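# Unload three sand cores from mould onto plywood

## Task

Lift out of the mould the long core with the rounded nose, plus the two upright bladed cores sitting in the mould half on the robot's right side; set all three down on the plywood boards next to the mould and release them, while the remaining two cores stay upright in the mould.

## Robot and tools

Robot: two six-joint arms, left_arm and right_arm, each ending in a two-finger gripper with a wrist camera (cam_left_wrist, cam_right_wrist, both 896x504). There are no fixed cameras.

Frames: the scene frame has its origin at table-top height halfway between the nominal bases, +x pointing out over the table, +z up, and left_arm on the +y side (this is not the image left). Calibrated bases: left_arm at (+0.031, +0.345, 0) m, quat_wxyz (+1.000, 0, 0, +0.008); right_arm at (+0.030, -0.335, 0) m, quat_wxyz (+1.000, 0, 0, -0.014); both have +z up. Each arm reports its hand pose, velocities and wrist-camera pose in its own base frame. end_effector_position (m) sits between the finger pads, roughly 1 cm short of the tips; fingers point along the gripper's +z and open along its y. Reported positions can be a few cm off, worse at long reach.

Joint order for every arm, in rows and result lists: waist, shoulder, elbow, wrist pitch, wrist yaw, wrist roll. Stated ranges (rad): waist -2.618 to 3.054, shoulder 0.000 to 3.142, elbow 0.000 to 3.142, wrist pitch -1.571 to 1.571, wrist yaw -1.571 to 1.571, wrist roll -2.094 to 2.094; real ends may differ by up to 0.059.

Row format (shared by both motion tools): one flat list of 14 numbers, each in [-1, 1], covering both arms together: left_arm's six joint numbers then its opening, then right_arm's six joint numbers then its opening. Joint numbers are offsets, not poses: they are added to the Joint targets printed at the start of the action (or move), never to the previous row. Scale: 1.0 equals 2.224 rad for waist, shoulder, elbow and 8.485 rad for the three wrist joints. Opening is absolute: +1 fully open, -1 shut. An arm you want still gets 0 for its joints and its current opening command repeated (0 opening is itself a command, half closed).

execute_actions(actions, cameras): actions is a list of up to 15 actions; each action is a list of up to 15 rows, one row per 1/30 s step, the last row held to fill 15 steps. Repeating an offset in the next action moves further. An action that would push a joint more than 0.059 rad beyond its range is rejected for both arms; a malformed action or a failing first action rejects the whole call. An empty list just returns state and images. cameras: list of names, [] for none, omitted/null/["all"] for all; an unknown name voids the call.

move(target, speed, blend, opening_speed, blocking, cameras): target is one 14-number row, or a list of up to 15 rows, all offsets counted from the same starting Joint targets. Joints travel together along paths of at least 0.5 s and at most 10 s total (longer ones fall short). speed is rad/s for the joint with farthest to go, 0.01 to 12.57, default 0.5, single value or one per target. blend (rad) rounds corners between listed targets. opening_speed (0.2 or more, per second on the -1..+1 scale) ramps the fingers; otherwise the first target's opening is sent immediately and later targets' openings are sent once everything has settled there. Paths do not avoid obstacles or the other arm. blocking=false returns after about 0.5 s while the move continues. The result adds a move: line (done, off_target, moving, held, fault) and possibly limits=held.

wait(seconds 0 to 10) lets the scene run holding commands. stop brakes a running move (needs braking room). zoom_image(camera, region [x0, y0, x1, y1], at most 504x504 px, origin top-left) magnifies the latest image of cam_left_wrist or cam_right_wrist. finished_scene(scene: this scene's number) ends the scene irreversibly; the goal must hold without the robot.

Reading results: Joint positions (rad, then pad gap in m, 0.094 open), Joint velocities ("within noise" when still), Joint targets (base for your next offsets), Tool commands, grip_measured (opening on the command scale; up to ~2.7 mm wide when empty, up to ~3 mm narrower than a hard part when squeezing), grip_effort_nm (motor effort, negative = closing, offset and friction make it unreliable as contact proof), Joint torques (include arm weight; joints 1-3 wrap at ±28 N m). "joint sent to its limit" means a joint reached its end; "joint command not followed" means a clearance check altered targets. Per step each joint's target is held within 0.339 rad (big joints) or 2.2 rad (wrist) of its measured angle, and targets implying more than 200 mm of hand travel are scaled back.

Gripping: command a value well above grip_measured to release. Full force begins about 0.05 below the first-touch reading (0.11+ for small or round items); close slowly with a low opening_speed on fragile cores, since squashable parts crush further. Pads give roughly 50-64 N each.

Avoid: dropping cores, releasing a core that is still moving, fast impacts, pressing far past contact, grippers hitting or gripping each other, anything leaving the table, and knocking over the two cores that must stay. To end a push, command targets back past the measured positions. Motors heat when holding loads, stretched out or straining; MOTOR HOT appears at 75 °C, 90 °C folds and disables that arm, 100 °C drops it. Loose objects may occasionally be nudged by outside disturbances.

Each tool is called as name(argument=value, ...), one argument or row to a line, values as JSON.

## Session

execute_actions(
  actions=[],
  cameras=[],
)

Scene clock: 0.00 s.
left_arm: end_effector_position=(+0.3493, -0.0518, +0.2095) grip_measured=+1.000 grip_effort_nm=n/a end_effector_quat_wxyz=(+0.534, -0.007, +0.815, -0.226) | right_arm: end_effector_position=(+0.3046, +0.0783, +0.1820) grip_measured=+1.000 grip_effort_nm=n/a end_effector_quat_wxyz=(+0.477, +0.034, +0.863, +0.162)
Joint positions: left_arm=[0.059 1.017 0.578 0.071 0.424 -0.25 0.094] | right_arm=[0.21 0.854 0.562 -0.224 -0.068 0.329 0.094]
Joint velocities: within noise
Joint torques (N m): no reading
Heat: left arm: 33 °C; right arm: 36 °C.
Joint targets: left_arm=[0.059 1.010 0.587 0.072 0.427 -0.248] | right_arm=[0.210 0.847 0.574 -0.220 -0.067 0.327]
Tool commands: left_gripper/opening=+1.0 right_gripper/opening=+1.0
No camera images: "cameras" was empty.

move(
  target=[-0.1614,0.1304,0.5454,-0.1617,-0.0150,0.0292,0.3,0.0405,0.2037,0.5513,-0.1273,-0.0275,-0.0385,0.3],
  speed=0.9,
)

Scene clock: 5.20 s.
left_arm: end_effector_position=(+0.2744, -0.1374, +0.3670) grip_measured=+0.302 grip_effort_nm=-0.066 end_effector_quat_wxyz=(+0.344, +0.186, +0.900, -0.194) | right_arm: end_effector_position=(+0.2766, +0.1376, +0.3637) grip_measured=+0.303 grip_effort_nm=-0.129 end_effector_quat_wxyz=(+0.343, -0.183, +0.902, +0.187)
Joint positions: left_arm=[-0.293 1.293 1.781 -1.293 0.304 -0.009 0.061] | right_arm=[0.293 1.297 1.774 -1.289 -0.289 0.008 0.061]
Joint velocities: within noise
Joint torques (N m): left_arm=[-0.49 -2.24 5.91 1.67 0.11 0.02] | right_arm=[0.62 -2.48 6.84 1.07 -0.22 -0.12]
Heat: left arm: 35 °C; right arm: 37 °C.
Joint targets: left_arm=[-0.300 1.300 1.801 -1.300 0.299 0.000] | right_arm=[0.300 1.301 1.800 -1.300 -0.301 0.000]
move: done

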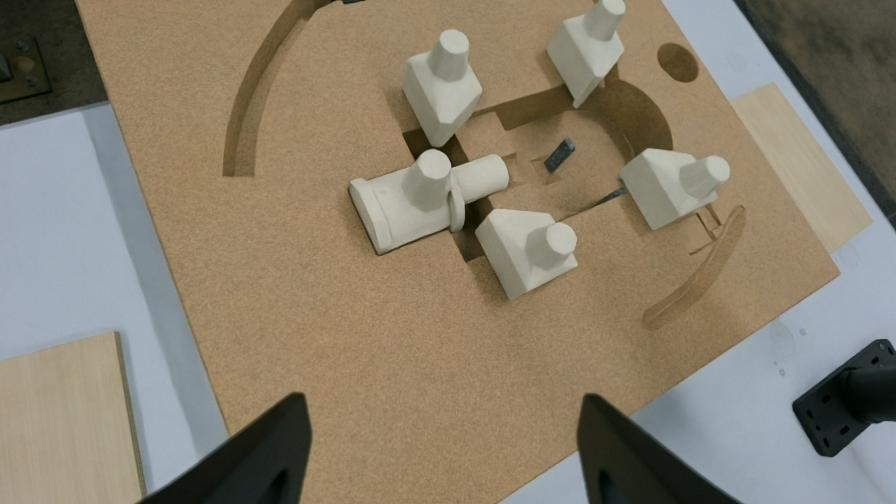

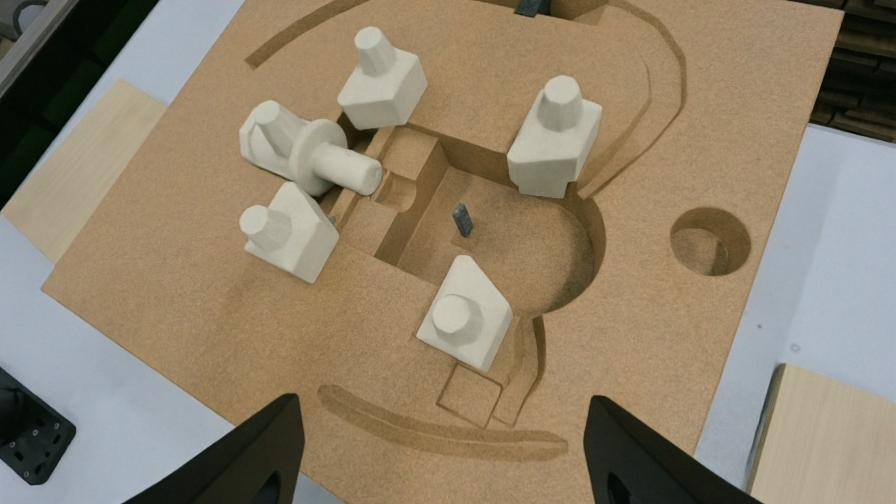

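move(
  target=[
    [-0.1147,0.0854,-0.2298,0.0825,-0.0352,0,0.25,0.1313,-0.1942,-0.4424,0.0887,0.0355,0,0.3],
    [-0.1147,0.2212,-0.1879,0.1110,-0.0352,0,0.25,0.1313,-0.0193,-0.4487,0.1363,0.0355,0,0.3],
  ],
  speed=[0.8,0.35],
)

Scene clock: 33.70 s.
left_arm: end_effector_position=(+0.4212, -0.2589, +0.1513) grip_measured=+0.252 grip_effort_nm=-0.066 end_effector_quat_wxyz=(+0.358, +0.250, +0.893, -0.107) | right_arm: end_effector_position=(+0.3223, +0.2156, +0.1744) grip_measured=+0.303 grip_effort_nm=-0.125 end_effector_quat_wxyz=(+0.438, -0.255, +0.851, +0.135)
Joint positions: left_arm=[-0.549 1.778 1.352 -0.379 0.01 -0.007 0.059] | right_arm=[0.585 1.256 0.811 -0.173 -0.005 0.006 0.061]
Joint velocities: within noise
Joint torques (N m): left_arm=[-0.34 -7.09 8.13 1.98 -0.07 0.01] | right_arm=[0.64 -3.77 5.57 1.65 0.05 -0.11]
Heat: left arm: 36 °C; right arm: 39 °C.
Joint targets: left_arm=[-0.555 1.792 1.383 -0.358 0.001 -0.001] | right_arm=[0.592 1.257 0.802 -0.144 0.001 0.000]
move: done

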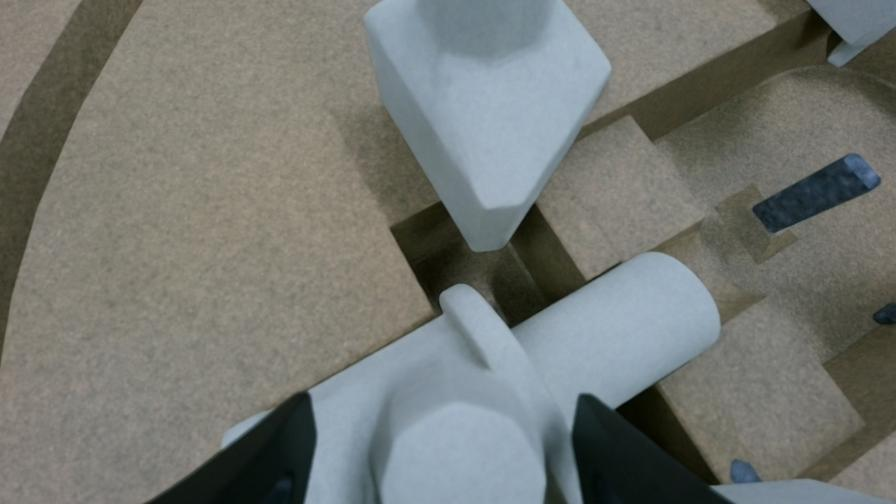

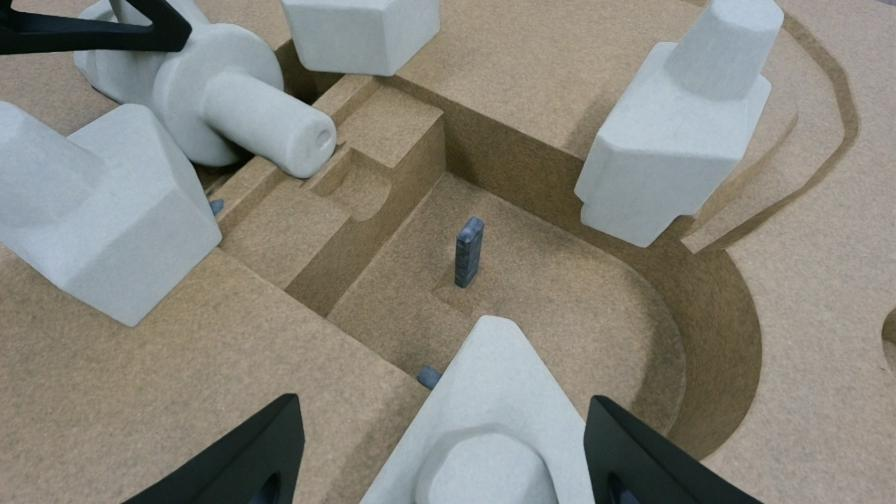

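move(
  target=[
    [-0.0031,0,0,0,0,0,0.25,-0.0103,-0.0099,-0.0270,0.0045,0,0,0.3],
    [-0.0031,0,0,0,0,0,-0.34,-0.0103,-0.0099,-0.0270,0.0045,0,0,-0.38],
  ],
  speed=0.3,
  opening_speed=0.6,
)

Scene clock: 41.47 s.
left_arm: end_effector_position=(+0.4203, -0.2607, +0.1515) grip_measured=-0.241 grip_effort_nm=-0.994 end_effector_quat_wxyz=(+0.359, +0.252, +0.892, -0.107) | right_arm: end_effector_position=(+0.3202, +0.2068, +0.1555) grip_measured=-0.302 grip_effort_nm=-0.974 end_effector_quat_wxyz=(+0.431, -0.249, +0.858, +0.126)
Joint positions: left_arm=[-0.554 1.778 1.352 -0.378 0.008 -0.007 0.036] | right_arm=[0.574 1.256 0.752 -0.135 0.006 0.005 0.033]
Joint velocities: within noise
Joint torques (N m): left_arm=[-0.57 -7.09 8.1 2 -0.05 0] | right_arm=[-0.36 -5.49 5.44 1.62 -0.06 -0.1]
Heat: left arm: 37 °C; right arm: 39 °C.
Joint targets: left_arm=[-0.562 1.792 1.383 -0.358 0.001 -0.001] | right_arm=[0.569 1.235 0.742 -0.105 0.001 0.000]
move: done

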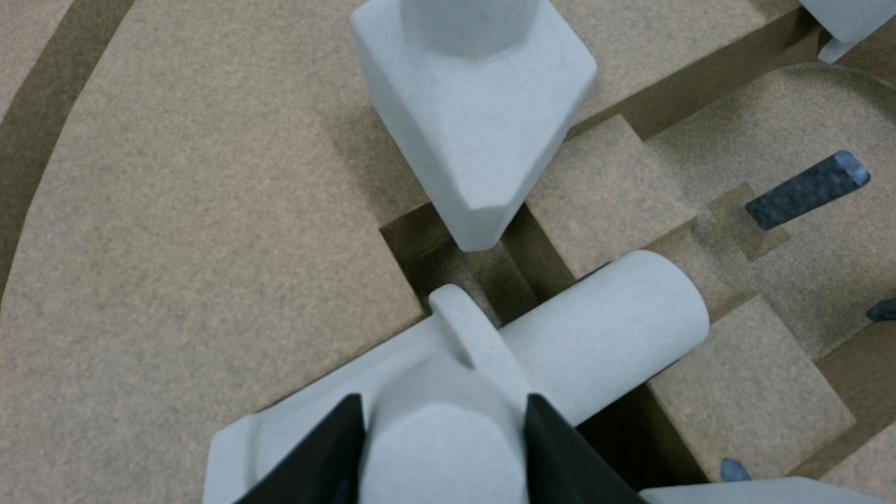

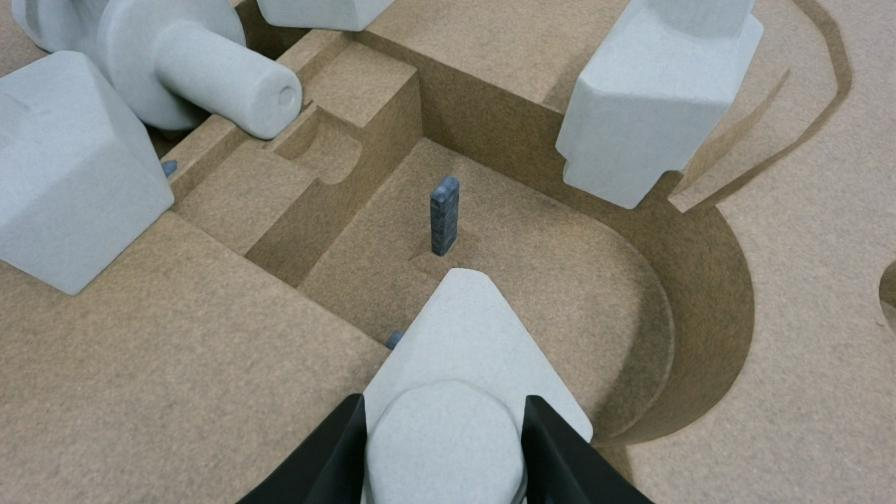

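move(
  target=[
    [0,-0.0135,0.0450,-0.0035,0,0,-0.36,0,-0.0135,0.0405,-0.0035,0,0,-0.38],
    [0,-0.0180,0.1079,-0.0141,0,0,-0.36,0,-0.0202,0.0899,-0.0153,0,0,-0.38],
    [0,0.0099,0.2833,-0.0516,0,0,-0.36,0,-0.0126,0.2392,-0.0530,0,0,-0.38],
  ],
  speed=0.3,
  opening_speed=0.5,
  blend=0.03,
)

Scene clock: 58.53 s.
left_arm: end_effector_position=(+0.4253, -0.2638, +0.2933) grip_measured=-0.242 grip_effort_nm=-0.994 end_effector_quat_wxyz=(+0.375, +0.251, +0.885, -0.112) | right_arm: end_effector_position=(+0.3170, +0.2047, +0.2741) grip_measured=-0.304 grip_effort_nm=-1.004 end_effector_quat_wxyz=(+0.429, -0.250, +0.859, +0.124)
Joint positions: left_arm=[-0.554 1.825 1.956 -0.897 0.008 -0.006 0.036] | right_arm=[0.574 1.235 1.217 -0.628 0.006 0.003 0.033]
Joint velocities: within noise
Joint torques (N m): left_arm=[-0.49 -9.09 10.11 2.89 -0.05 0.01] | right_arm=[-0.36 -5.86 10.69 2.02 -0.06 -0.07]
Heat: left arm: 40 °C; right arm: 41 °C.
Joint targets: left_arm=[-0.562 1.814 2.013 -0.796 0.001 -0.001] | right_arm=[0.569 1.207 1.274 -0.555 0.001 0.000]
move: off_target (left_arm, right_arm); left_arm: the wrist pitch is farthest, 0.101 rad from its target; right_arm: the wrist pitch is farthest, 0.074 rad from its target

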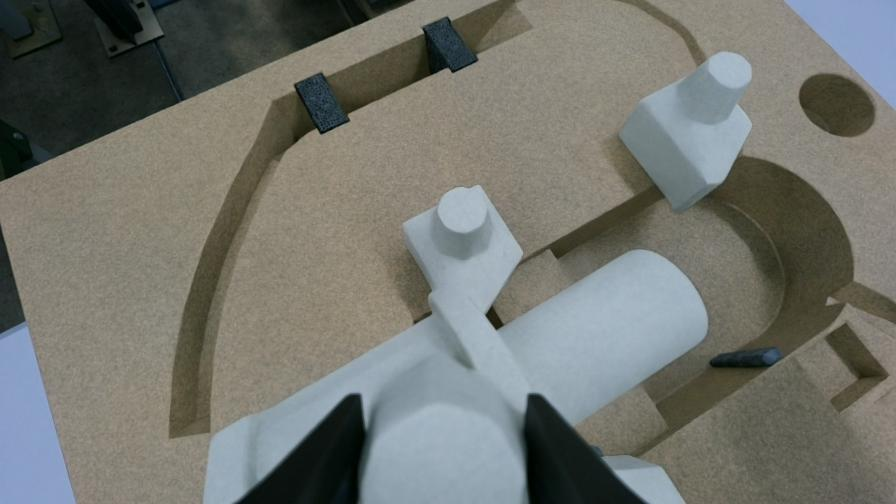

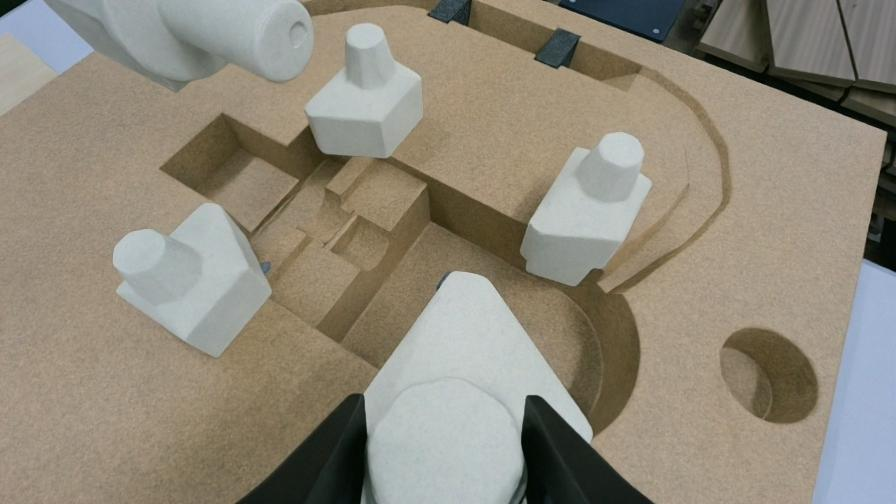

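move(
  target=[
    [0.4173,-0.2581,-0.2684,0.0032,0,0,-0.36,-0.3849,-0.0481,-0.0782,0.0053,0,-0.2239,-0.38],
    [0.4173,-0.2716,-0.4847,0.0549,0,0,-0.36,-0.3849,-0.0009,-0.3336,0.0819,0,-0.2239,-0.38],
  ],
  speed=[0.8,0.4],
  blend=0.05,
)

Scene clock: 70.53 s.
left_arm: end_effector_position=(+0.3412, +0.1308, +0.1641) grip_measured=-0.242 grip_effort_nm=-0.999 end_effector_quat_wxyz=(+0.370, -0.170, +0.911, +0.068) | right_arm: end_effector_position=(+0.3367, -0.0975, +0.1017) grip_measured=-0.305 grip_effort_nm=-1.004 end_effector_quat_wxyz=(-0.203, +0.646, -0.625, +0.388)
Joint positions: left_arm=[0.362 1.27 0.917 -0.447 -0.002 -0.006 0.036] | right_arm=[-0.283 1.217 0.52 0.033 0.003 -1.888 0.033]
Joint velocities: within noise
Joint torques (N m): left_arm=[0.39 -8.55 7.1 3.05 0.08 0.01] | right_arm=[-0.31 -4.15 6.72 2.31 -0.03 -0.16]
Heat: left arm: 44 °C; right arm: 44 °C.
Joint targets: left_arm=[0.367 1.210 0.935 -0.330 0.001 -0.001] | right_arm=[-0.287 1.205 0.532 0.140 0.001 -1.900]
move: off_target (left_arm, right_arm); left_arm: the wrist pitch is farthest, 0.117 rad from its target; right_arm: the wrist pitch is farthest, 0.107 rad from its target

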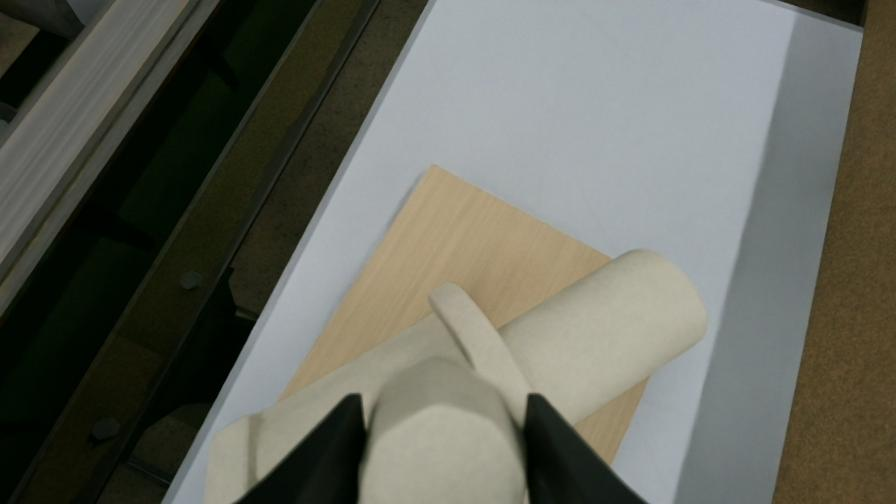

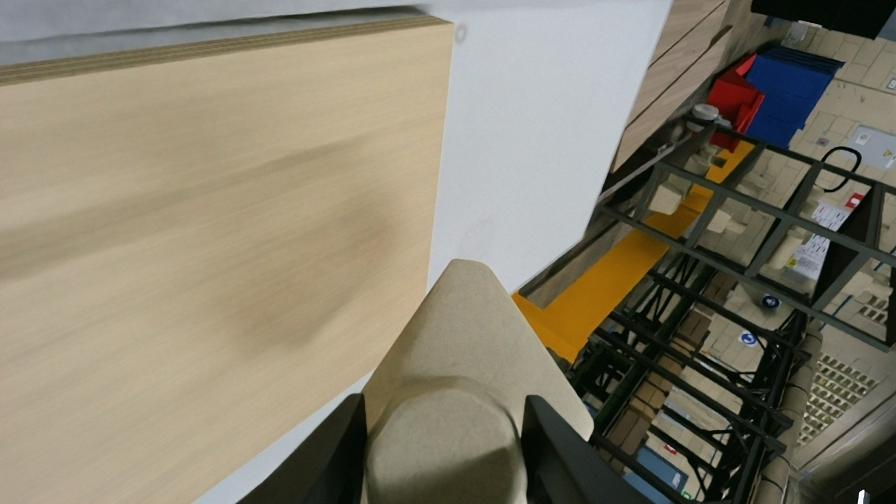

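move(
  target=[0,0.0234,-0.0809,0.0248,0,0,-0.36,0,0.0399,-0.0366,0.0183,0,0,-0.38],
  speed=0.2,
)

Scene clock: 87.13 s.
left_arm: end_effector_position=(+0.3372, +0.1293, +0.1234) grip_measured=-0.242 grip_effort_nm=-0.994 end_effector_quat_wxyz=(+0.380, -0.169, +0.907, +0.069) | right_arm: end_effector_position=(+0.3360, -0.0973, +0.0718) grip_measured=-0.305 grip_effort_nm=-1.004 end_effector_quat_wxyz=(-0.201, +0.647, -0.626, +0.385)
Joint positions: left_arm=[0.362 1.274 0.739 -0.243 -0.002 -0.006 0.036] | right_arm=[-0.283 1.303 0.443 0.188 0.003 -1.889 0.033]
Joint velocities: within noise
Joint torques (N m): left_arm=[0.39 -4.72 6.75 3.14 0.04 0] | right_arm=[-0.35 -4.16 5.98 2.31 -0.03 -0.16]
Heat: left arm: 49 °C; right arm: 47 °C.
Joint targets: left_arm=[0.367 1.262 0.755 -0.120 0.001 -0.001] | right_arm=[-0.287 1.294 0.451 0.295 0.001 -1.899]
move: off_target (left_arm, right_arm); left_arm: the wrist pitch is farthest, 0.123 rad from its target; right_arm: the wrist pitch is farthest, 0.107 rad from its target

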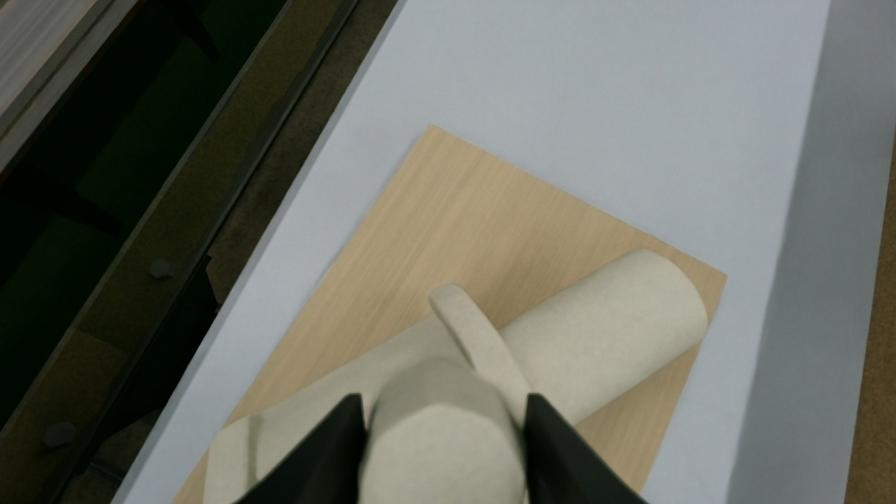

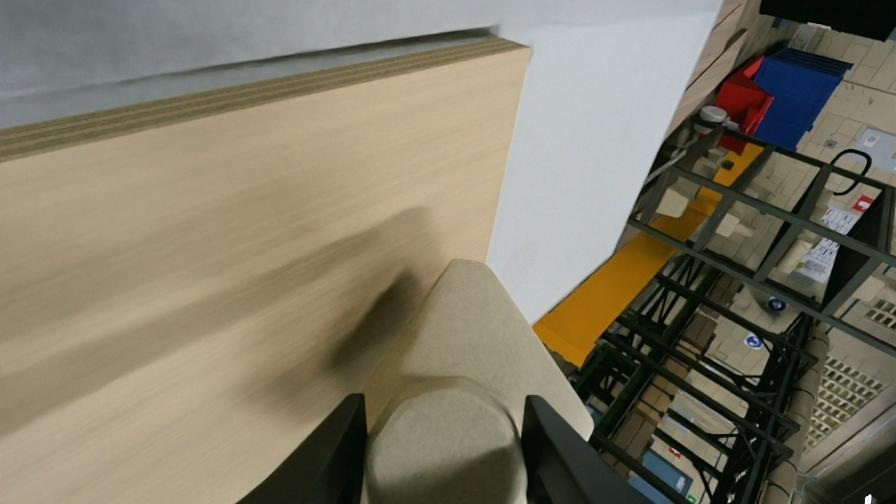

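move(
  target=[0,0.0135,-0.0225,0.0047,0,0,-0.36,0,0.0157,-0.0189,0.0068,0,0,-0.38],
  speed=0.12,
)

Scene clock: 91.57 s.
left_arm: end_effector_position=(+0.3409, +0.1307, +0.1166) grip_measured=-0.243 grip_effort_nm=-1.004 end_effector_quat_wxyz=(+0.391, -0.168, +0.902, +0.071) | right_arm: end_effector_position=(+0.3357, -0.0971, +0.0633) grip_measured=-0.305 grip_effort_nm=-1.004 end_effector_quat_wxyz=(-0.204, +0.646, -0.624, +0.390)
Joint positions: left_arm=[0.362 1.289 0.704 -0.168 -0.002 -0.006 0.036] | right_arm=[-0.283 1.333 0.407 0.267 0.002 -1.89 0.033]
Joint velocities: within noise
Joint torques (N m): left_arm=[0.39 -3.77 5.44 2.79 0.06 0.02] | right_arm=[-0.29 -3.78 5.37 2.15 -0.03 -0.14]
Heat: left arm: 50 °C; right arm: 48 °C.
Joint targets: left_arm=[0.367 1.292 0.705 -0.080 0.001 -0.001] | right_arm=[-0.287 1.329 0.409 0.353 0.001 -1.899]
move: off_target (left_arm, right_arm); left_arm: the wrist pitch is farthest, 0.088 rad from its target; right_arm: the wrist pitch is farthest, 0.086 rad from its target

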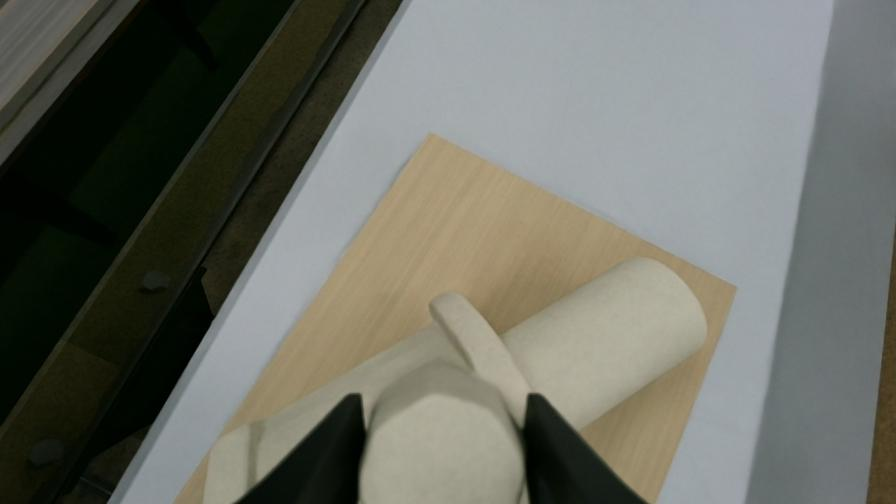

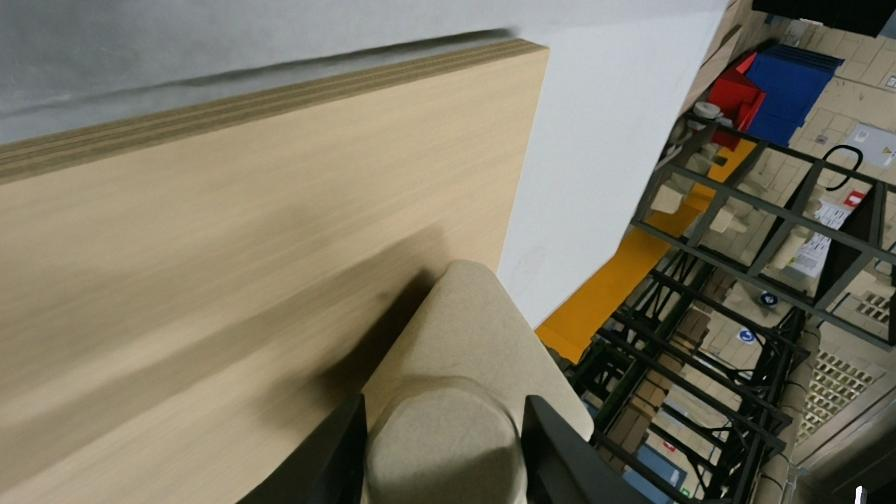

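move(
  target=[0,0.0115,-0.0225,-0.0065,0,0,-0.36,0,0.0110,-0.0140,0.0012,0,0,-0.38],
  speed=0.12,
)

Scene clock: 94.87 s.
left_arm: end_effector_position=(+0.3421, +0.1311, +0.1146) grip_measured=-0.243 grip_effort_nm=-1.004 end_effector_quat_wxyz=(+0.400, -0.168, +0.898, +0.073) | right_arm: end_effector_position=(+0.3361, -0.0972, +0.0603) grip_measured=-0.305 grip_effort_nm=-0.999 end_effector_quat_wxyz=(-0.207, +0.644, -0.620, +0.397)
Joint positions: left_arm=[0.362 1.289 0.68 -0.124 -0.002 -0.006 0.036] | right_arm=[-0.283 1.349 0.384 0.323 0.002 -1.893 0.033]
Joint velocities: within noise
Joint torques (N m): left_arm=[0.42 -1.88 3.34 1.71 0.06 0.01] | right_arm=[-0.31 -3.18 4.52 1.7 -0.03 -0.12]
Heat: left arm: 49 °C; right arm: 48 °C.
Joint targets: left_arm=[0.367 1.317 0.655 -0.135 0.001 -0.001] | right_arm=[-0.287 1.354 0.378 0.363 0.001 -1.900]
move: off_target (right_arm); right_arm: the wrist pitch is farthest, 0.040 rad from its target

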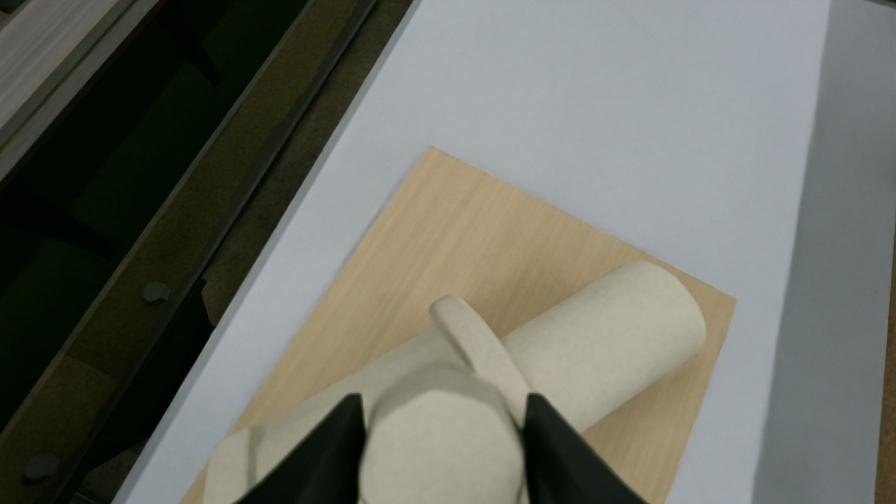

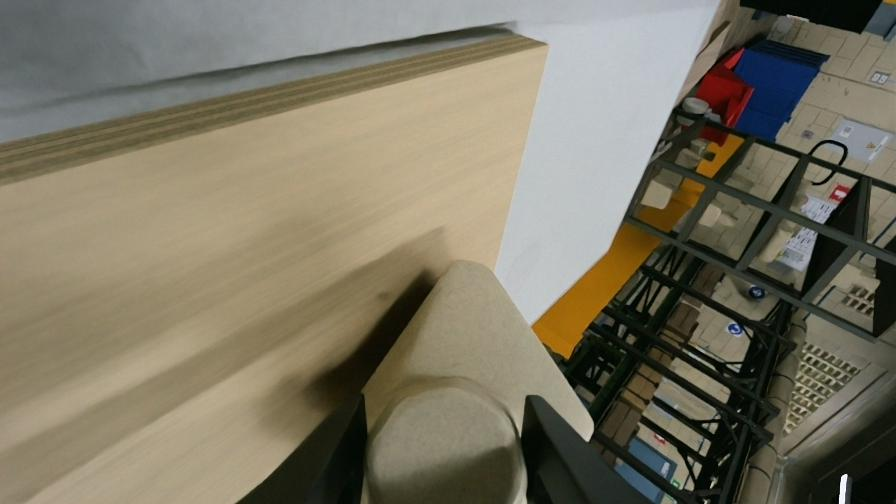

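move(
  target=[
    [0,-0.0076,0.0058,0.0024,0,0,-0.36,0,0.0050,-0.0060,0.0,0,0,-0.38],
    [0,-0.0076,0.0058,0.0024,0,0,-0.12,0,0.0050,-0.0060,0.0,0,0,-0.38],
    [0,-0.0076,0.0058,0.0024,0,0,0.1,0,0.0050,-0.0060,0.0,0,0,-0.38],
  ],
  speed=0.12,
  opening_speed=0.25,
)

Scene clock: 103.13 s.
left_arm: end_effector_position=(+0.3425, +0.1312, +0.1149) grip_measured=+0.098 grip_effort_nm=0.125 end_effector_quat_wxyz=(+0.401, -0.168, +0.898, +0.073) | right_arm: end_effector_position=(+0.3362, -0.0971, +0.0594) grip_measured=-0.305 grip_effort_nm=-1.004 end_effector_quat_wxyz=(-0.209, +0.643, -0.620, +0.398)
Joint positions: left_arm=[0.362 1.289 0.679 -0.121 -0.002 -0.006 0.052] | right_arm=[-0.284 1.354 0.379 0.337 -0.001 -1.89 0.033]
Joint velocities: within noise
Joint torques (N m): left_arm=[0.32 -3.12 4.46 1.92 0.06 0.02] | right_arm=[-0.21 -2.66 4.04 1.59 0 -0.14]
Heat: left arm: 46 °C; right arm: 46 °C.
Joint targets: left_arm=[0.367 1.300 0.667 -0.115 0.001 -0.001] | right_arm=[-0.287 1.365 0.365 0.363 0.001 -1.900]
move: done

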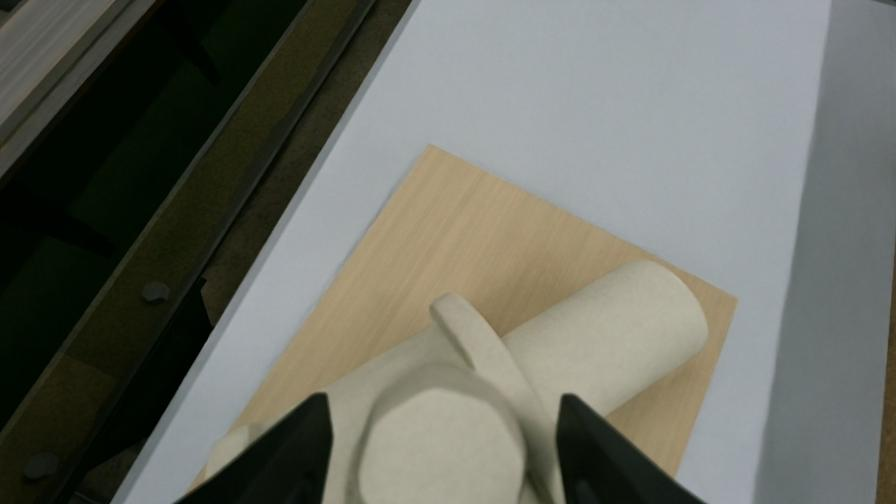

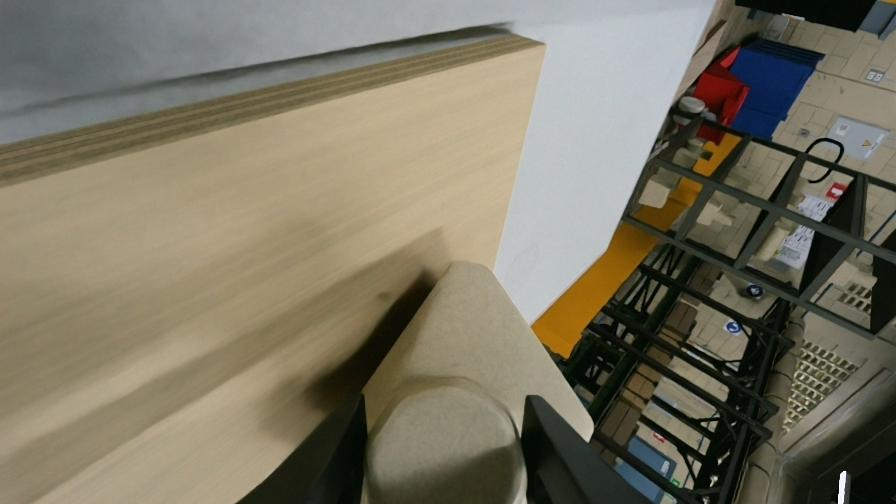

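move(
  target=[
    [0,-0.1515,0.0890,-0.0669,0,0,0.1,0,-0.0031,0.0067,0.0005,0,0,-0.38],
    [0,-0.1515,0.0890,-0.0669,0,0,0.1,0,-0.0031,0.0067,0.0005,0,0,-0.15],
    [0,-0.1515,0.0890,-0.0669,0,0,0.1,0,-0.0031,0.0067,0.0005,0,0,0.2],
  ],
  speed=0.3,
  opening_speed=0.22,
)

Scene clock: 113.83 s.
left_arm: end_effector_position=(+0.2734, +0.1050, +0.1810) grip_measured=+0.098 grip_effort_nm=0.115 end_effector_quat_wxyz=(+0.360, -0.171, +0.915, +0.065) | right_arm: end_effector_position=(+0.3370, -0.0977, +0.0606) grip_measured=+0.197 grip_effort_nm=0.178 end_effector_quat_wxyz=(-0.209, +0.642, -0.618, +0.402)
Joint positions: left_arm=[0.362 0.979 0.839 -0.682 -0.001 -0.006 0.052] | right_arm=[-0.284 1.354 0.379 0.344 0.001 -1.894 0.056]
Joint velocities: within noise
Joint torques (N m): left_arm=[0.4 -2.74 7.76 1.75 0.07 -0.01] | right_arm=[-0.21 -3.25 5.14 1.58 -0.01 -0.1]
Heat: left arm: 43 °C; right arm: 45 °C.
Joint targets: left_arm=[0.367 0.964 0.865 -0.682 0.001 -0.001] | right_arm=[-0.287 1.358 0.379 0.367 0.001 -1.900]
move: done

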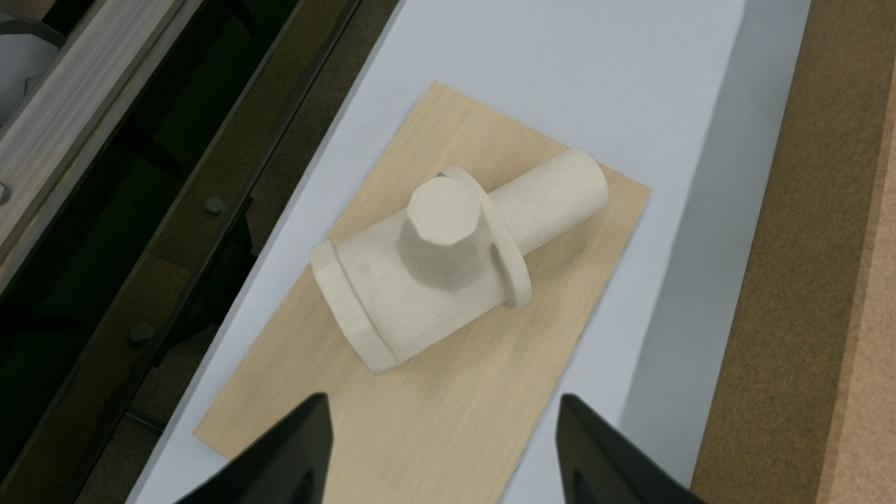

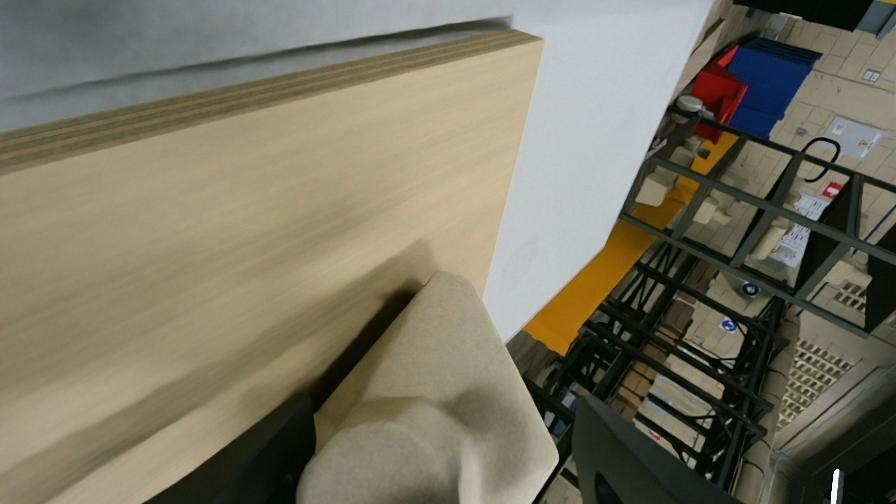

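move(
  target=[0,0,0,0,0,0,0.1,0,0,0,0,0,0,0.5],
  opening_speed=0.22,
  cameras=["cam_right_wrist"],
)

Scene clock: 117.87 s.
left_arm: end_effector_position=(+0.2733, +0.1050, +0.1810) grip_measured=+0.098 grip_effort_nm=0.134 end_effector_quat_wxyz=(+0.360, -0.171, +0.915, +0.065) | right_arm: end_effector_position=(+0.3370, -0.0977, +0.0606) grip_measured=+0.497 grip_effort_nm=0.173 end_effector_quat_wxyz=(-0.209, +0.642, -0.618, +0.402)
Joint positions: left_arm=[0.362 0.979 0.839 -0.682 -0.001 -0.006 0.052] | right_arm=[-0.284 1.354 0.379 0.344 0.001 -1.894 0.07]
Joint velocities: within noise
Joint torques (N m): left_arm=[0.36 -2.8 7.8 1.73 0.06 0] | right_arm=[-0.21 -3.21 5.12 1.57 -0.01 -0.11]
Heat: left arm: 43 °C; right arm: 45 °C.
Joint targets: left_arm=[0.367 0.964 0.865 -0.682 0.001 -0.001] | right_arm=[-0.287 1.358 0.379 0.367 0.001 -1.900]
move: done
Images, in order (width x height): cam_right_wrist 896x504.

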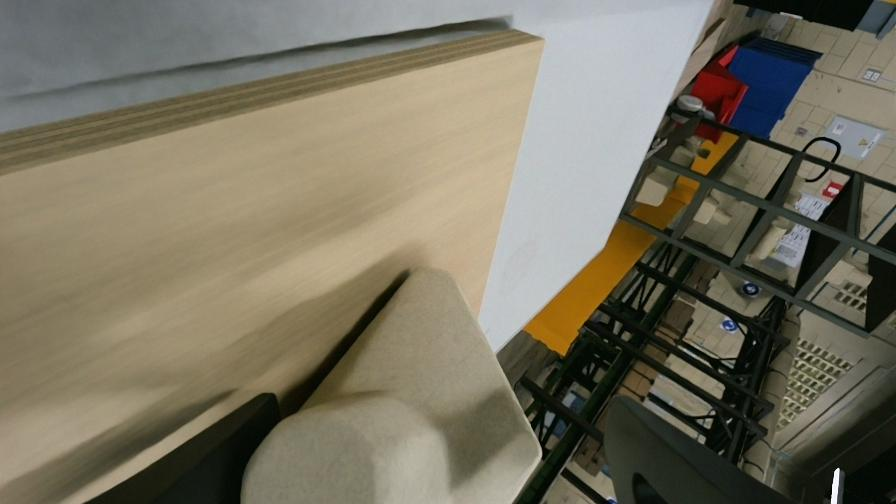

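move(
  target=[
    [0,0,0,0,0,0,0.1,0,0.0085,-0.0105,0.0045,0,0,0.5],
    [0,0,0,0,0,0,0.1,0,0.0085,-0.0105,0.0045,0,0,0.6],
  ],
  speed=0.1,
  opening_speed=0.3,
  cameras=["cam_right_wrist"],
)

Scene clock: 122.60 s.
left_arm: end_effector_position=(+0.2733, +0.1050, +0.1810) grip_measured=+0.098 grip_effort_nm=0.115 end_effector_quat_wxyz=(+0.360, -0.171, +0.915, +0.065) | right_arm: end_effector_position=(+0.3390, -0.0971, +0.0611) grip_measured=+0.597 grip_effort_nm=0.173 end_effector_quat_wxyz=(-0.217, +0.641, -0.615, +0.405)
Joint positions: left_arm=[0.362 0.979 0.839 -0.682 -0.001 -0.006 0.052] | right_arm=[-0.288 1.363 0.371 0.377 -0.012 -1.893 0.075]
Joint velocities: within noise
Joint torques (N m): left_arm=[0.38 -2.73 7.8 1.74 0.07 0] | right_arm=[0.08 -2.51 3.95 1.63 0.11 -0.11]
Heat: left arm: 42 °C; right arm: 44 °C.
Joint targets: left_arm=[0.367 0.964 0.865 -0.682 0.001 -0.001] | right_arm=[-0.287 1.377 0.356 0.405 0.001 -1.899]
move: done
Images, in order (width x height): cam_right_wrist 896x504.

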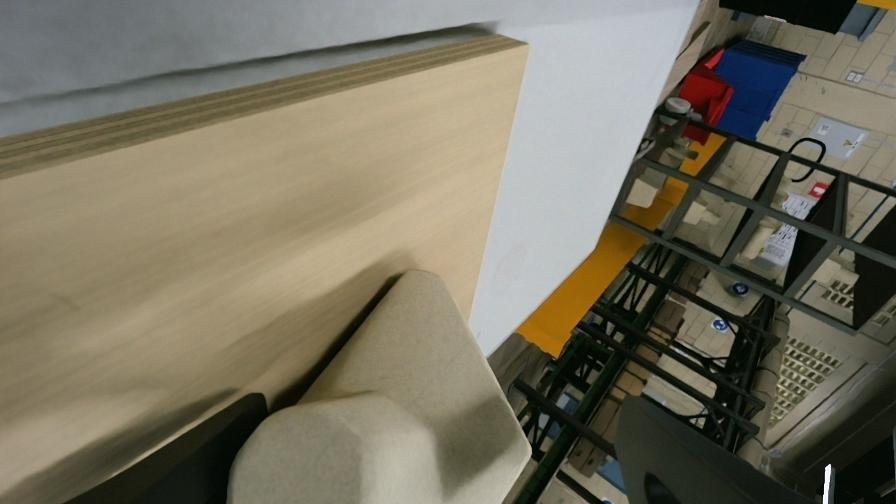

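move(
  target=[
    [0,0,0,0,0,0,0.1,0,-0.0902,-0.0020,-0.0212,0,0,0.6],
    [0,0,0,0,0,0,0.1,0,-0.1750,0.0050,-0.0446,0,0,0.6],
  ],
  speed=0.18,
  cameras=["cam_right_wrist"],
)

Scene clock: 128.77 s.
left_arm: end_effector_position=(+0.2733, +0.1050, +0.1810) grip_measured=+0.098 grip_effort_nm=0.120 end_effector_quat_wxyz=(+0.360, -0.171, +0.915, +0.065) | right_arm: end_effector_position=(+0.3021, -0.0895, +0.1022) grip_measured=+0.597 grip_effort_nm=0.178 end_effector_quat_wxyz=(-0.212, +0.637, -0.614, +0.415)
Joint positions: left_arm=[0.362 0.979 0.839 -0.682 -0.001 -0.006 0.052] | right_arm=[-0.288 1.002 0.361 0.04 0.006 -1.898 0.075]
Joint velocities: within noise
Joint torques (N m): left_arm=[0.31 -2.81 7.76 1.74 0.04 0] | right_arm=[0.06 -2.93 6.39 1.21 -0.05 -0.06]
Heat: left arm: 41 °C; right arm: 45 °C.
Joint targets: left_arm=[0.367 0.964 0.865 -0.682 0.001 -0.001] | right_arm=[-0.287 0.987 0.367 0.027 0.001 -1.899]
move: done
Images, in order (width x height): cam_right_wrist 896x504.

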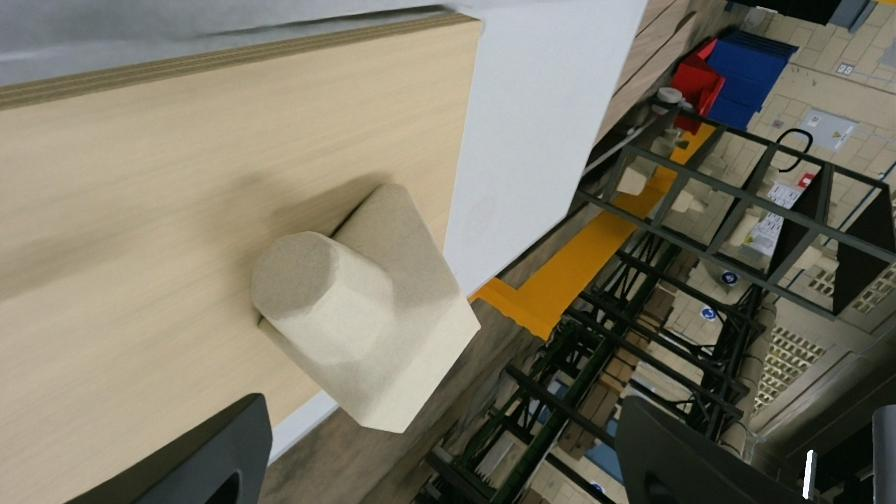

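move(
  target=[
    [0,0,0,0,0,0,0.1,0,0,0.1124,-0.0295,0,0,0.3],
    [0,0,0,0,0,0,0.1,0.0391,-0.0166,0.2397,-0.0562,0,0.1060,0.3],
    [0,0,0,0,0,0,0.1,0.2383,0.2747,0.3970,-0.0374,-0.0352,0.1989,0.3],
    [0,0,0,0,0,0,0.1,0.2549,0.3611,0.4465,-0.0256,-0.0319,0.2014,0.3],
    [0,0,0,0,0,0,0.1,0.2657,0.4083,0.4735,-0.0179,-0.0296,0.2029,0.3],
  ],
  speed=[0.6,0.9,0.9,0.4,0.35],
  blend=[0.1,0.1,0.1,0.05,0],
  cameras=["cam_right_wrist"],
)

Scene clock: 142.27 s.
left_arm: end_effector_position=(+0.2733, +0.1050, +0.1810) grip_measured=+0.098 grip_effort_nm=0.120 end_effector_quat_wxyz=(+0.360, -0.171, +0.915, +0.065) | right_arm: end_effector_position=(+0.5010, +0.2023, +0.1554) grip_measured=+0.303 grip_effort_nm=-0.134 end_effector_quat_wxyz=(+0.430, -0.267, +0.851, +0.138)
Joint positions: left_arm=[0.362 0.979 0.839 -0.682 -0.001 -0.006 0.052] | right_arm=[0.3 1.889 1.386 -0.154 -0.251 -0.184 0.061]
Joint velocities: within noise
Joint torques (N m): left_arm=[0.36 -2.89 7.79 1.73 0.04 0.01] | right_arm=[0.35 -8.39 8.83 1.58 -0.07 0.03]
Heat: left arm: 40 °C; right arm: 44 °C.
Joint targets: left_arm=[0.367 0.964 0.865 -0.682 0.001 -0.001] | right_arm=[0.304 1.896 1.420 -0.125 -0.250 -0.178]
move: done; blend cut to 0.0961 rad at target 3
Images, in order (width x height): cam_right_wrist 896x504.

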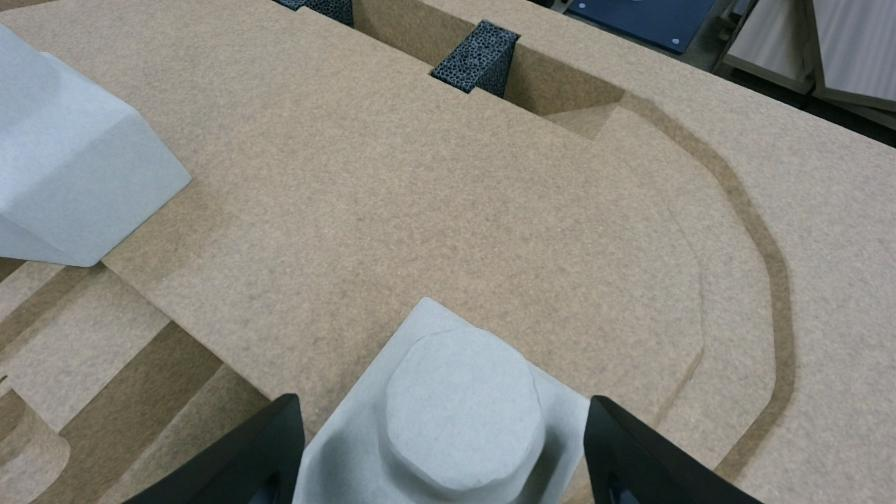

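move(
  target=[
    [0,0,0,0,0,0,0.1,-0.0040,0.0010,0.0100,0.0035,0,0,0.3],
    [0,0,0,0,0,0,0.1,-0.0040,0.0010,0.0100,0.0035,0,0,-0.37],
  ],
  speed=0.3,
  opening_speed=0.6,
  cameras=["cam_right_wrist"],
)

Scene clock: 148.80 s.
left_arm: end_effector_position=(+0.2733, +0.1050, +0.1810) grip_measured=+0.098 grip_effort_nm=0.120 end_effector_quat_wxyz=(+0.360, -0.171, +0.915, +0.065) | right_arm: end_effector_position=(+0.5098, +0.2048, +0.1717) grip_measured=-0.363 grip_effort_nm=-0.320 end_effector_quat_wxyz=(+0.454, -0.266, +0.839, +0.137)
Joint positions: left_arm=[0.362 0.979 0.839 -0.682 -0.001 -0.006 0.052] | right_arm=[0.3 1.889 1.409 -0.124 -0.251 -0.183 0.03]
Joint velocities: within noise
Joint torques (N m): left_arm=[0.42 -2.78 7.79 1.73 0.06 0] | right_arm=[-0.38 -8.27 8.83 1.62 -0.08 0.03]
Heat: left arm: 40 °C; right arm: 44 °C.
Joint targets: left_arm=[0.367 0.964 0.865 -0.682 0.001 -0.001] | right_arm=[0.295 1.898 1.443 -0.095 -0.251 -0.178]
move: done
Images, in order (width x height): cam_right_wrist 896x504.

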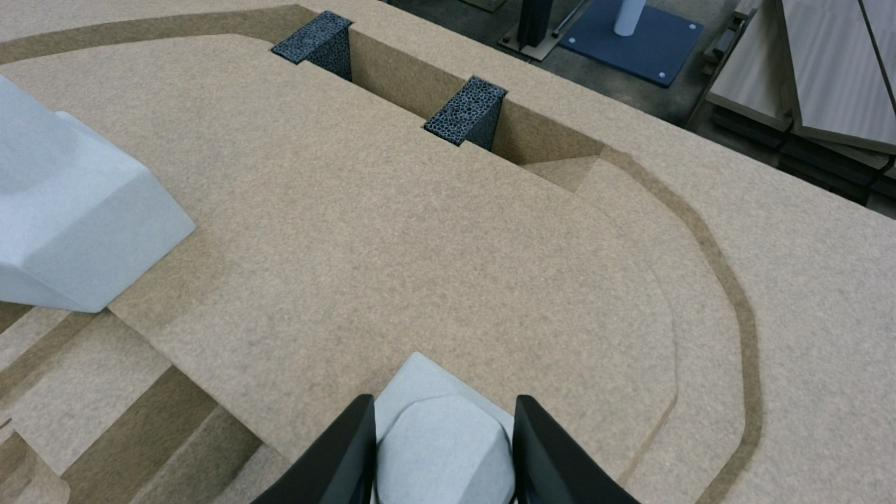

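move(
  target=[
    [0,0,0,0,0,0,0.1,0,0,0,0,0,0,-0.05],
    [0,0,0,0,0,0,0.1,0,0,-0.0283,-0.0011,0,0,-0.05],
    [0,0,0,0,0,0,0.1,0,0,-0.0283,-0.0011,0,0,-0.38],
  ],
  speed=0.2,
  opening_speed=0.6,
  cameras=["cam_right_wrist"],
)

Scene clock: 155.80 s.
left_arm: end_effector_position=(+0.2733, +0.1050, +0.1810) grip_measured=+0.098 grip_effort_nm=0.110 end_effector_quat_wxyz=(+0.360, -0.171, +0.915, +0.065) | right_arm: end_effector_position=(+0.5062, +0.2032, +0.1626) grip_measured=-0.329 grip_effort_nm=-0.965 end_effector_quat_wxyz=(+0.446, -0.266, +0.844, +0.136)
Joint positions: left_arm=[0.362 0.979 0.839 -0.682 -0.001 -0.006 0.052] | right_arm=[0.3 1.889 1.388 -0.123 -0.248 -0.183 0.032]
Joint velocities: within noise
Joint torques (N m): left_arm=[0.4 -2.81 7.79 1.73 0.06 0.01] | right_arm=[-0.4 -8.21 5.48 1.51 -0.1 0.02]
Heat: left arm: 39 °C; right arm: 45 °C.
Joint targets: left_arm=[0.367 0.964 0.865 -0.682 0.001 -0.001] | right_arm=[0.295 1.898 1.379 -0.104 -0.250 -0.178]
move: done
Images, in order (width x height): cam_right_wrist 896x504.

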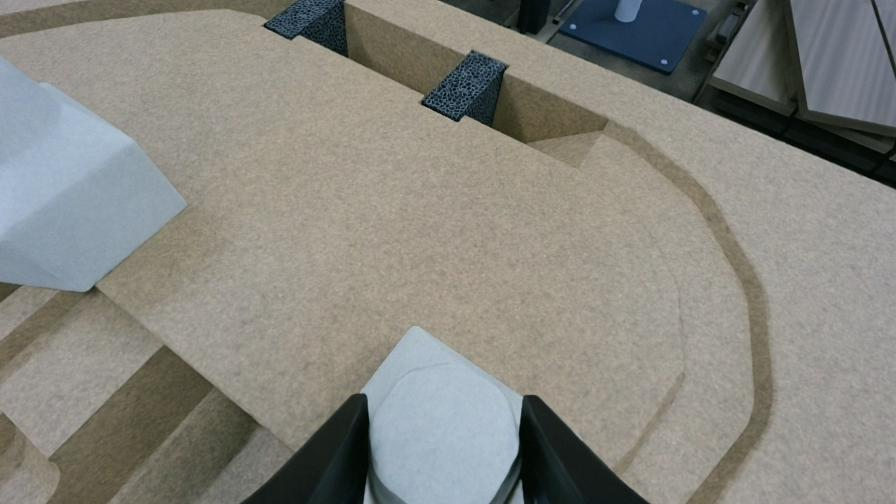

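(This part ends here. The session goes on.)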